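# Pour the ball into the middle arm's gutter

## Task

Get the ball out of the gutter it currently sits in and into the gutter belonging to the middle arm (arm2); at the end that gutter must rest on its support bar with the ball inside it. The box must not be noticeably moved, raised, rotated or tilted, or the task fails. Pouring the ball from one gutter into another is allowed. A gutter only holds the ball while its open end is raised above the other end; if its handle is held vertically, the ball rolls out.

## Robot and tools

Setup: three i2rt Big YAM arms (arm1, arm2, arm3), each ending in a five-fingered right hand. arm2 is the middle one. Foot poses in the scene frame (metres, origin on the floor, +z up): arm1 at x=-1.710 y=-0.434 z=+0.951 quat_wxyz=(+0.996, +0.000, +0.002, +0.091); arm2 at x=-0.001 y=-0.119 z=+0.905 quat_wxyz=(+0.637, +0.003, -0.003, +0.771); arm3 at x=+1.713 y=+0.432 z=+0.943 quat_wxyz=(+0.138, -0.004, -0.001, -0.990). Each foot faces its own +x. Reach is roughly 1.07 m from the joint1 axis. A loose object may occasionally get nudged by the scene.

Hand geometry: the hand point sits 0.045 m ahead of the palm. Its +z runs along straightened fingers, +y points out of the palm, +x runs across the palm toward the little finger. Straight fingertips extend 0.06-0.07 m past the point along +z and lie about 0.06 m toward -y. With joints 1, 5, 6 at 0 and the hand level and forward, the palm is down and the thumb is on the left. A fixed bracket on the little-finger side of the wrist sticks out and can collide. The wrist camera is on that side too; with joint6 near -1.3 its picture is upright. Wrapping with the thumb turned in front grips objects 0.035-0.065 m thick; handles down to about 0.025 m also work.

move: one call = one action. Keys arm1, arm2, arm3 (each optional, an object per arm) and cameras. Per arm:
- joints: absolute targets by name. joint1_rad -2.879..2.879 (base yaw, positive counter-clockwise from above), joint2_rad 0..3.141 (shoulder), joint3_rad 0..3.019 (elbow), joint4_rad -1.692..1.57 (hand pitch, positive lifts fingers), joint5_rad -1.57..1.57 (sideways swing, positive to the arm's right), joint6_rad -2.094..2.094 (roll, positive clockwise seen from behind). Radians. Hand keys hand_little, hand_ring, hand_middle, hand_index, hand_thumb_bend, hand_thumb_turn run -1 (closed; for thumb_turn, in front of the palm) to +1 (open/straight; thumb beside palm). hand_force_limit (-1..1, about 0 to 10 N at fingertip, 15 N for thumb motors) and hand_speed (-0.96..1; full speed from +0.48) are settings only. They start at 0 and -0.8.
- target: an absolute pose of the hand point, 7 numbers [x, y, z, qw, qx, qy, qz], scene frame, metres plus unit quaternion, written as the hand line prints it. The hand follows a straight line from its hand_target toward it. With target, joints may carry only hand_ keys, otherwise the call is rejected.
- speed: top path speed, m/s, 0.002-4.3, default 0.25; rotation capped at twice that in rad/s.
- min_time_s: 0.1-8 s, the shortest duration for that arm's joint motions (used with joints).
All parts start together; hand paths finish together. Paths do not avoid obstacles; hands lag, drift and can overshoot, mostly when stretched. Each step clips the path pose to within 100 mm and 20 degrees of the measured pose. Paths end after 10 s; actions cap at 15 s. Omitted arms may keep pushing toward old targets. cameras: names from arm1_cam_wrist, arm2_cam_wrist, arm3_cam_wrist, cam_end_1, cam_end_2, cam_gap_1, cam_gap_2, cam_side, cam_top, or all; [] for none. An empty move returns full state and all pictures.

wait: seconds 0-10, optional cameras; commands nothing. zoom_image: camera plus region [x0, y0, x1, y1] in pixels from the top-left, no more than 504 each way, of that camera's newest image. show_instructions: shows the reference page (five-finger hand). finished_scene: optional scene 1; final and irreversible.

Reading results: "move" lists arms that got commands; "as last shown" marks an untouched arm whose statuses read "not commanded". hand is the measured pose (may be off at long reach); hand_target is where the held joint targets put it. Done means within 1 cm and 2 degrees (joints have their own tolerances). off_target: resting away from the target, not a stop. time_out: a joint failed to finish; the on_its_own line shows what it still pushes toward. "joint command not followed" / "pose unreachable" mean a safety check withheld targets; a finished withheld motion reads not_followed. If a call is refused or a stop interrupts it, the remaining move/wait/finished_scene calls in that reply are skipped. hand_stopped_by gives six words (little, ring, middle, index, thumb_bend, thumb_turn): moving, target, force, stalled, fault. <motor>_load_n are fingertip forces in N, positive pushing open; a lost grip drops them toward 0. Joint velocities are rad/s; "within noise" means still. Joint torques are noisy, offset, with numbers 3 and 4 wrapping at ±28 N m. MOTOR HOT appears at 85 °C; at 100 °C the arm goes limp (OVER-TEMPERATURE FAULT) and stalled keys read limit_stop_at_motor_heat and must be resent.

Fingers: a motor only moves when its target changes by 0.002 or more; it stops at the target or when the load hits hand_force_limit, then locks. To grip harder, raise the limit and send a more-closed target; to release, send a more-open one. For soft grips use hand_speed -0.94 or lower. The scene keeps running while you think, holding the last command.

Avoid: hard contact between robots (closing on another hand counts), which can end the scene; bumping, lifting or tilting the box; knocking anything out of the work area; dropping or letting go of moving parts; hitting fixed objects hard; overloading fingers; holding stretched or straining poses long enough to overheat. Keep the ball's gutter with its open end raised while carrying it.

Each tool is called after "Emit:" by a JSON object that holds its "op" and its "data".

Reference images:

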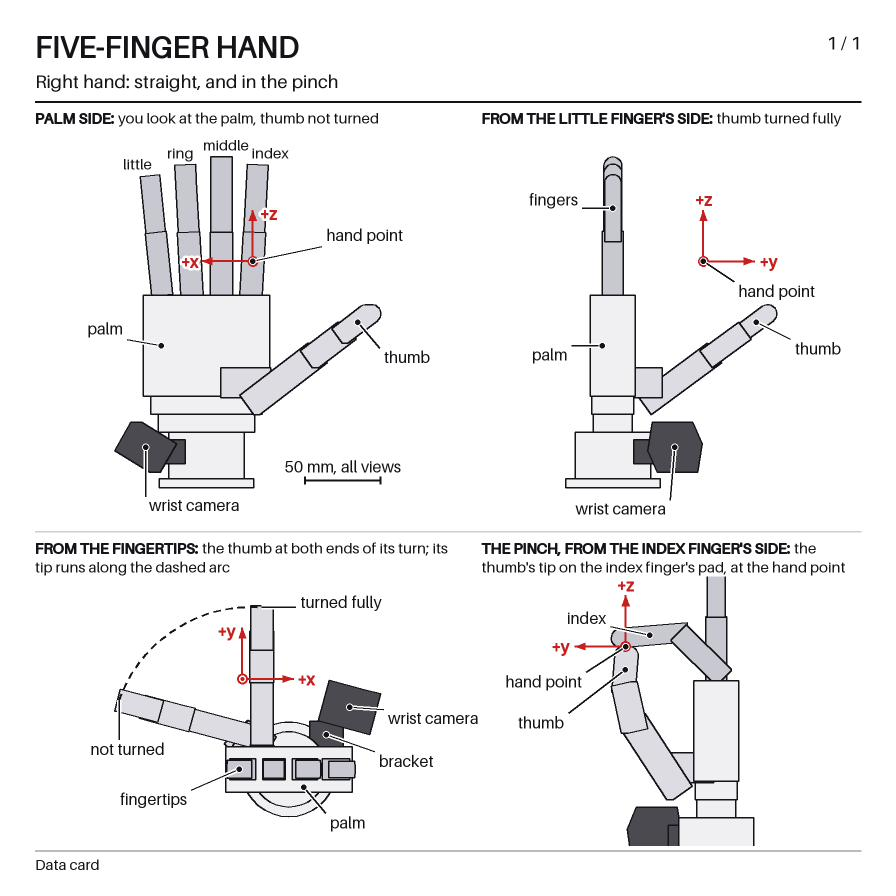

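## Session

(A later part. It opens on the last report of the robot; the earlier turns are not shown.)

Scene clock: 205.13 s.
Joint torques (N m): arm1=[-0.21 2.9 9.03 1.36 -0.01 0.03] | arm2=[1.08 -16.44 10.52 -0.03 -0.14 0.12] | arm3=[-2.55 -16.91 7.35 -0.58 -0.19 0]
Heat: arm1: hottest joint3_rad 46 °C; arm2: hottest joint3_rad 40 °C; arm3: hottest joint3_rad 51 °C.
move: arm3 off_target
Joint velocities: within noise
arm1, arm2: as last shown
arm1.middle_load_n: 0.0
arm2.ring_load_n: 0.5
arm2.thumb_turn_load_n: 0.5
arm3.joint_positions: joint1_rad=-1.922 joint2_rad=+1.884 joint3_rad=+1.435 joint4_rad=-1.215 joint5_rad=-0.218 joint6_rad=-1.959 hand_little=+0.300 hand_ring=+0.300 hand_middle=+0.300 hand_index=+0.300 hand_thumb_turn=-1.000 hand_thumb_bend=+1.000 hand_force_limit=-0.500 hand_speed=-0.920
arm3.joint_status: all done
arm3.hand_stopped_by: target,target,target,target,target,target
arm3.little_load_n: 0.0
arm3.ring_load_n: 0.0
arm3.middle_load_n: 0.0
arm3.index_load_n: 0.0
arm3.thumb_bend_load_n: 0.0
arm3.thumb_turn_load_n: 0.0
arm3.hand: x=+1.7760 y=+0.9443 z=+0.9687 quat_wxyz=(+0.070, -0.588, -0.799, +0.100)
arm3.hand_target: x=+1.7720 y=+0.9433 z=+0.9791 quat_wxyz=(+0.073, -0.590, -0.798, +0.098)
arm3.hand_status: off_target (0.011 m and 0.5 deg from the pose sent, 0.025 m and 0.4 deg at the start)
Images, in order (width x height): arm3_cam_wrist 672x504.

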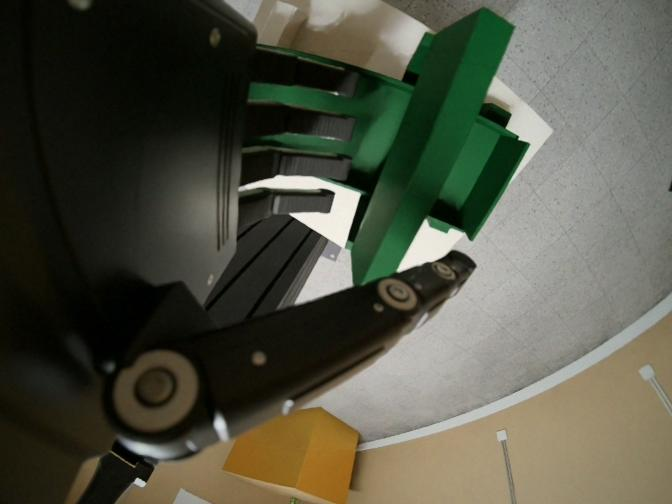

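Emit:
{"op": "move", "data": {"arm3": {"target": [1.772, 0.943, 1.09, -0.07249, 0.59039, 0.79787, -0.09796], "speed": 0.05, "joints": {"hand_little": 0.6, "hand_ring": 0.6, "hand_middle": 0.6, "hand_index": 0.6}}, "cameras": ["all"]}}

Emit:
{"op": "zoom_image", "data": {"camera": "cam_gap_1", "region": [600, 0, 760, 100]}}

Emit:
{"op": "zoom_image", "data": {"camera": "cam_side", "region": [410, 200, 510, 310]}}

Emit:
{"op": "zoom_image", "data": {"camera": "cam_gap_2", "region": [0, 60, 120, 200]}}

Emit:
{"op": "zoom_image", "data": {"camera": "cam_end_2", "region": [540, 250, 640, 350]}}

Scene clock: 208.03 s.
Joint torques (N m): arm1=[-0.26 2.67 9.09 1.39 -0.02 0.02] | arm2=[1.14 -16.5 10.51 -0.03 -0.14 0.12] | arm3=[-2.32 -16.03 11.21 -0.79 -0.26 0.02]
Heat: arm1: hottest joint3_rad 46 °C; arm2: hottest joint3_rad 40 °C; arm3: hottest joint3_rad 51 °C.
move: arm3 off_target
Joint velocities: within noise
arm1, arm2: as last shown
arm2.ring_load_n: 0.0
arm2.thumb_turn_load_n: 0.0
arm3.joint_positions: joint1_rad=-1.922 joint2_rad=+1.795 joint3_rad=+1.567 joint4_rad=-1.481 joint5_rad=-0.218 joint6_rad=-1.957 hand_little=+0.600 hand_ring=+0.600 hand_middle=+0.600 hand_index=+0.600 hand_thumb_turn=-1.000 hand_thumb_bend=+1.000 hand_force_limit=-0.500 hand_speed=-0.920
arm3.joint_status: all done
arm3.hand_stopped_by: target,target,target,target,target,target
arm3.little_load_n: 0.0
arm3.ring_load_n: 0.0
arm3.middle_load_n: 0.0
arm3.index_load_n: 0.0
arm3.thumb_bend_load_n: 0.0
arm3.thumb_turn_load_n: 0.0
arm3.hand: x=+1.7756 y=+0.9293 z=+1.0646 quat_wxyz=(+0.058, -0.590, -0.797, +0.119)
arm3.hand_target: x=+1.7724 y=+0.9431 z=+1.0896 quat_wxyz=(+0.073, -0.591, -0.798, +0.098)
arm3.hand_status: off_target (0.029 m and 2.9 deg from the pose sent, 0.121 m and 0.5 deg at the start)
pictures: arm1_cam_wrist, arm2_cam_wrist, arm3_cam_wrist, cam_end_1, cam_end_2, cam_gap_1, cam_gap_2, cam_side, cam_top
Images, in order (width x height): arm1_cam_wrist 672x504, arm2_cam_wrist 672x504, arm3_cam_wrist 672x504, cam_end_1 896x504, cam_end_2 896x504, cam_gap_1 896x504, cam_gap_2 896x504, cam_side 896x504, cam_top 896x504.

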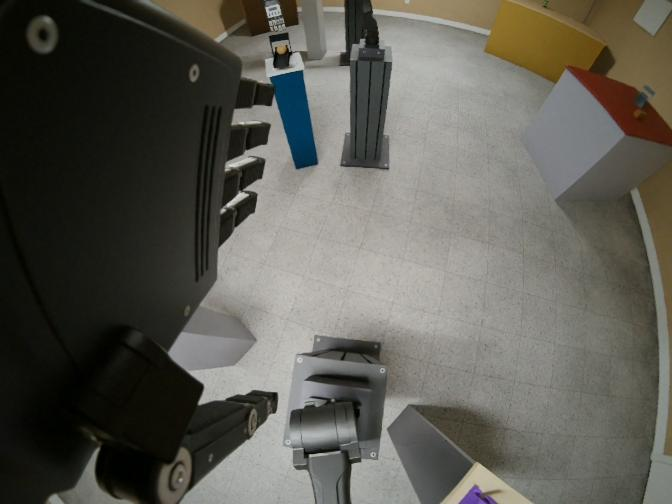

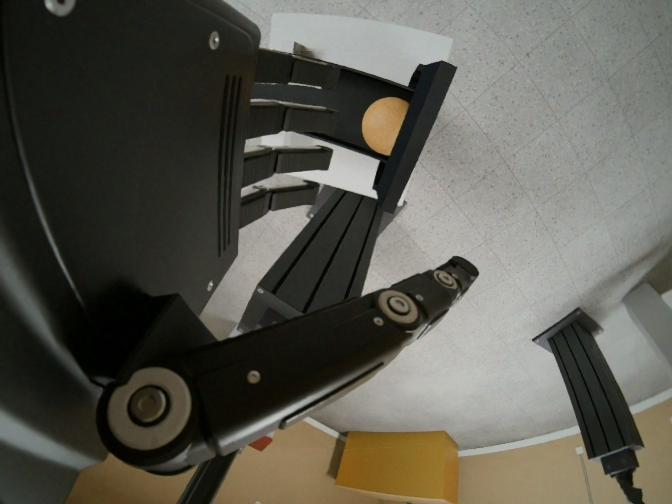

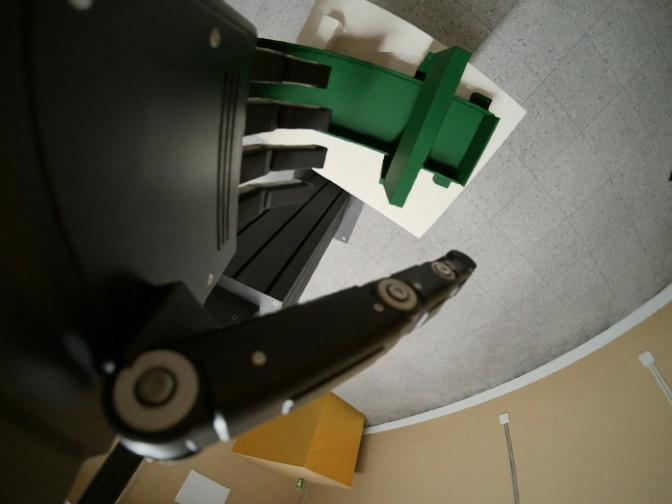

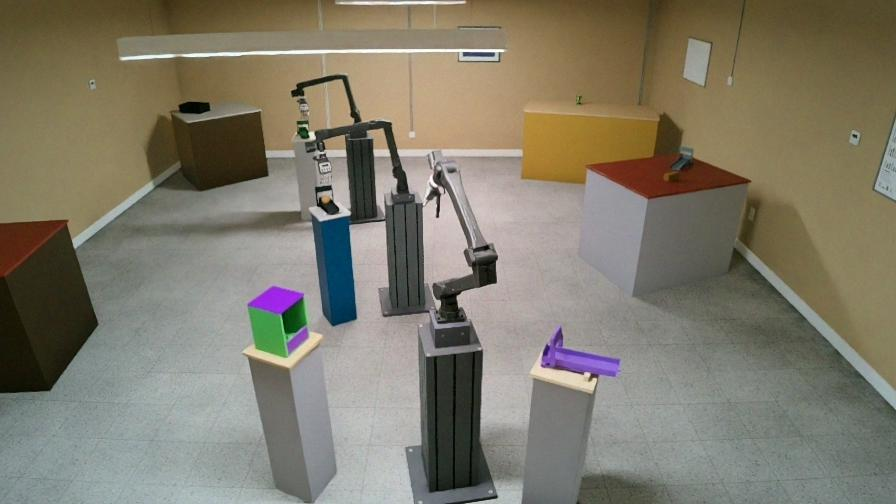

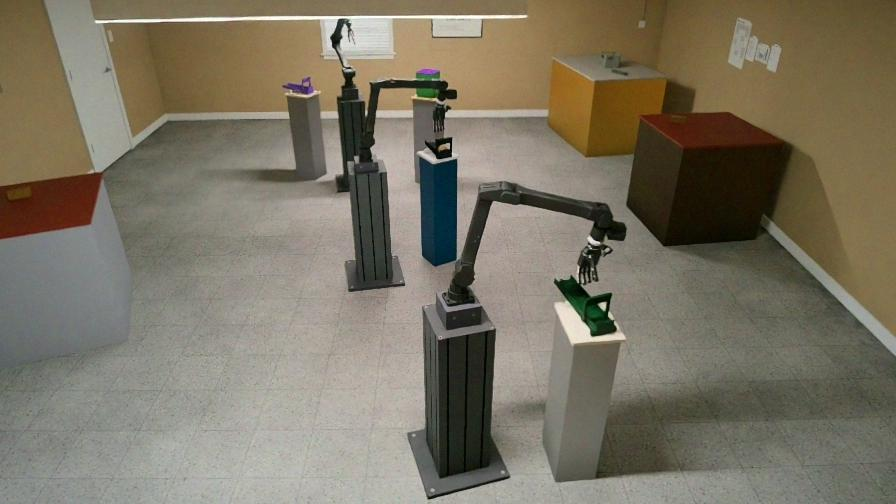

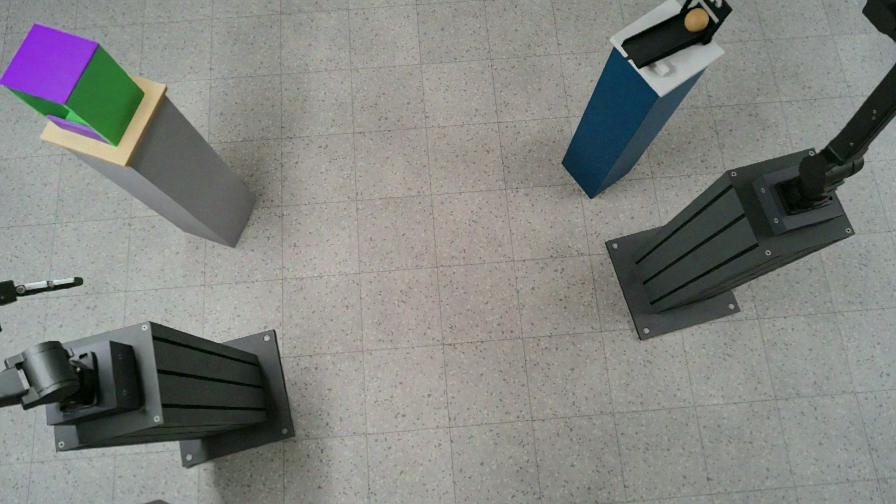

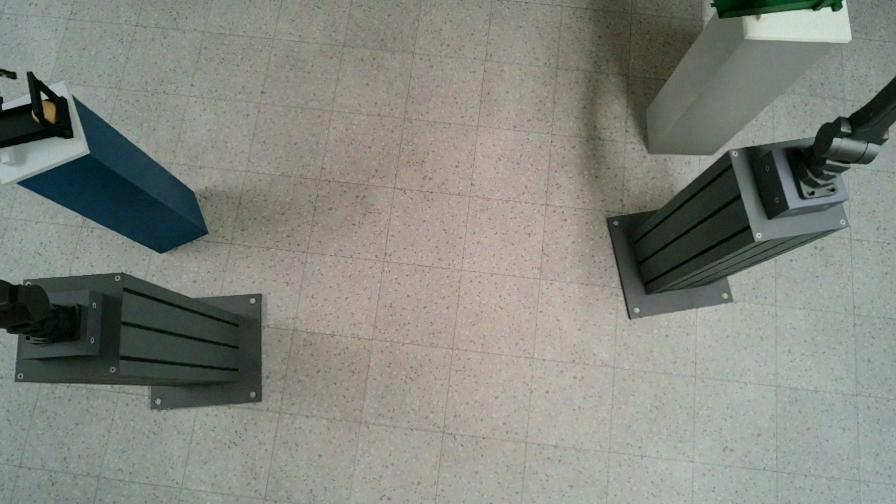

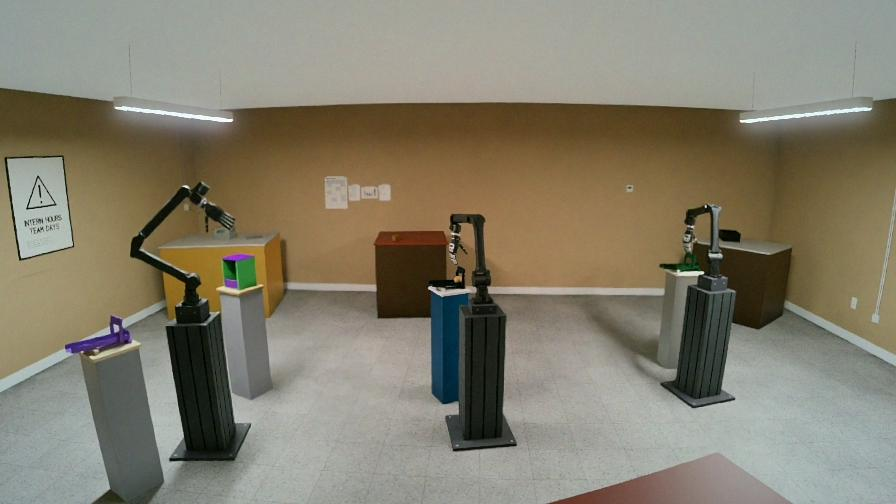

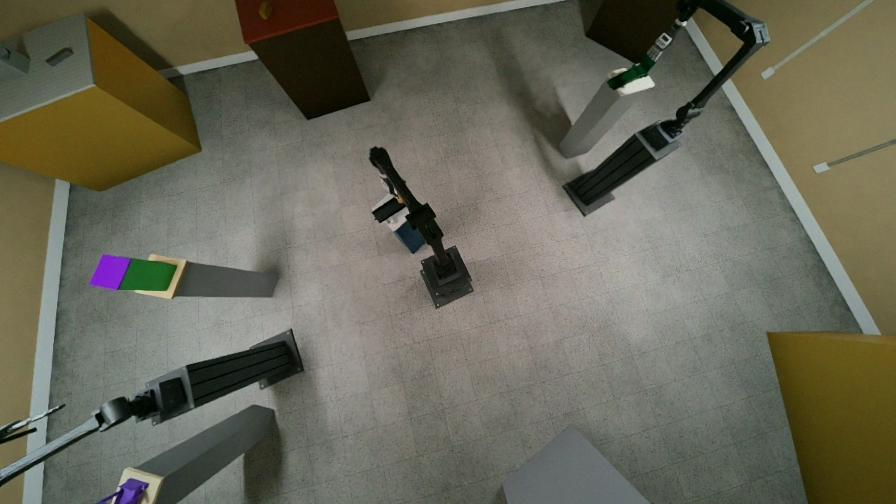

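Scaled by 3.150 from the camera's image (finer frame: 1280x720).

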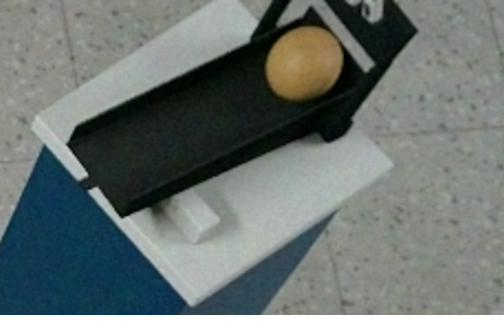

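Scaled by 4.582 from the camera's image (finer frame: 1280x720).

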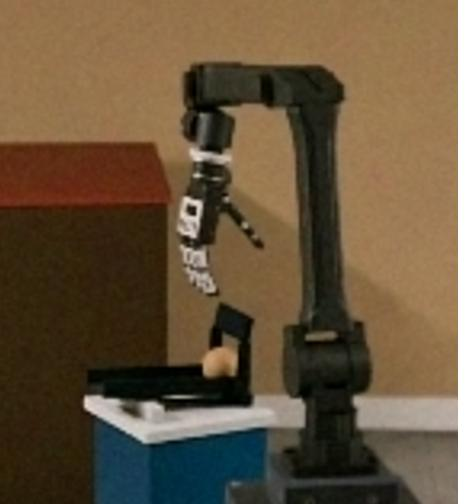

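Scaled by 3.600 from the camera's image (finer frame: 1280x720).

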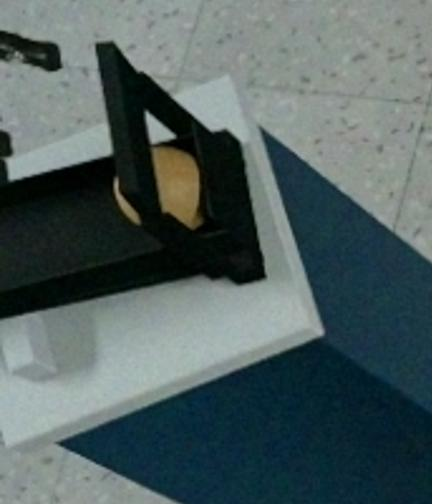

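Scaled by 5.040 from the camera's image (finer frame: 1280x720).

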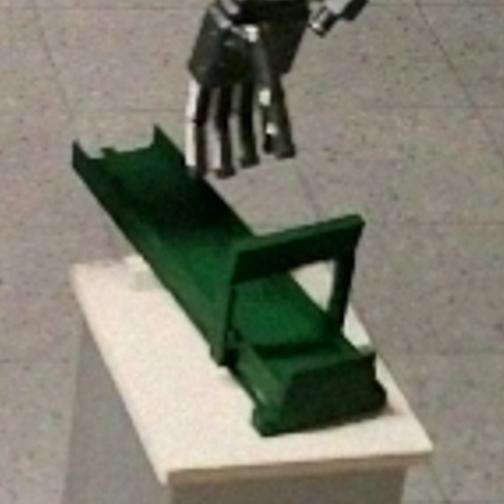

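Emit:
{"op": "finished_scene", "data": {}}

The scene is finished: the task was done.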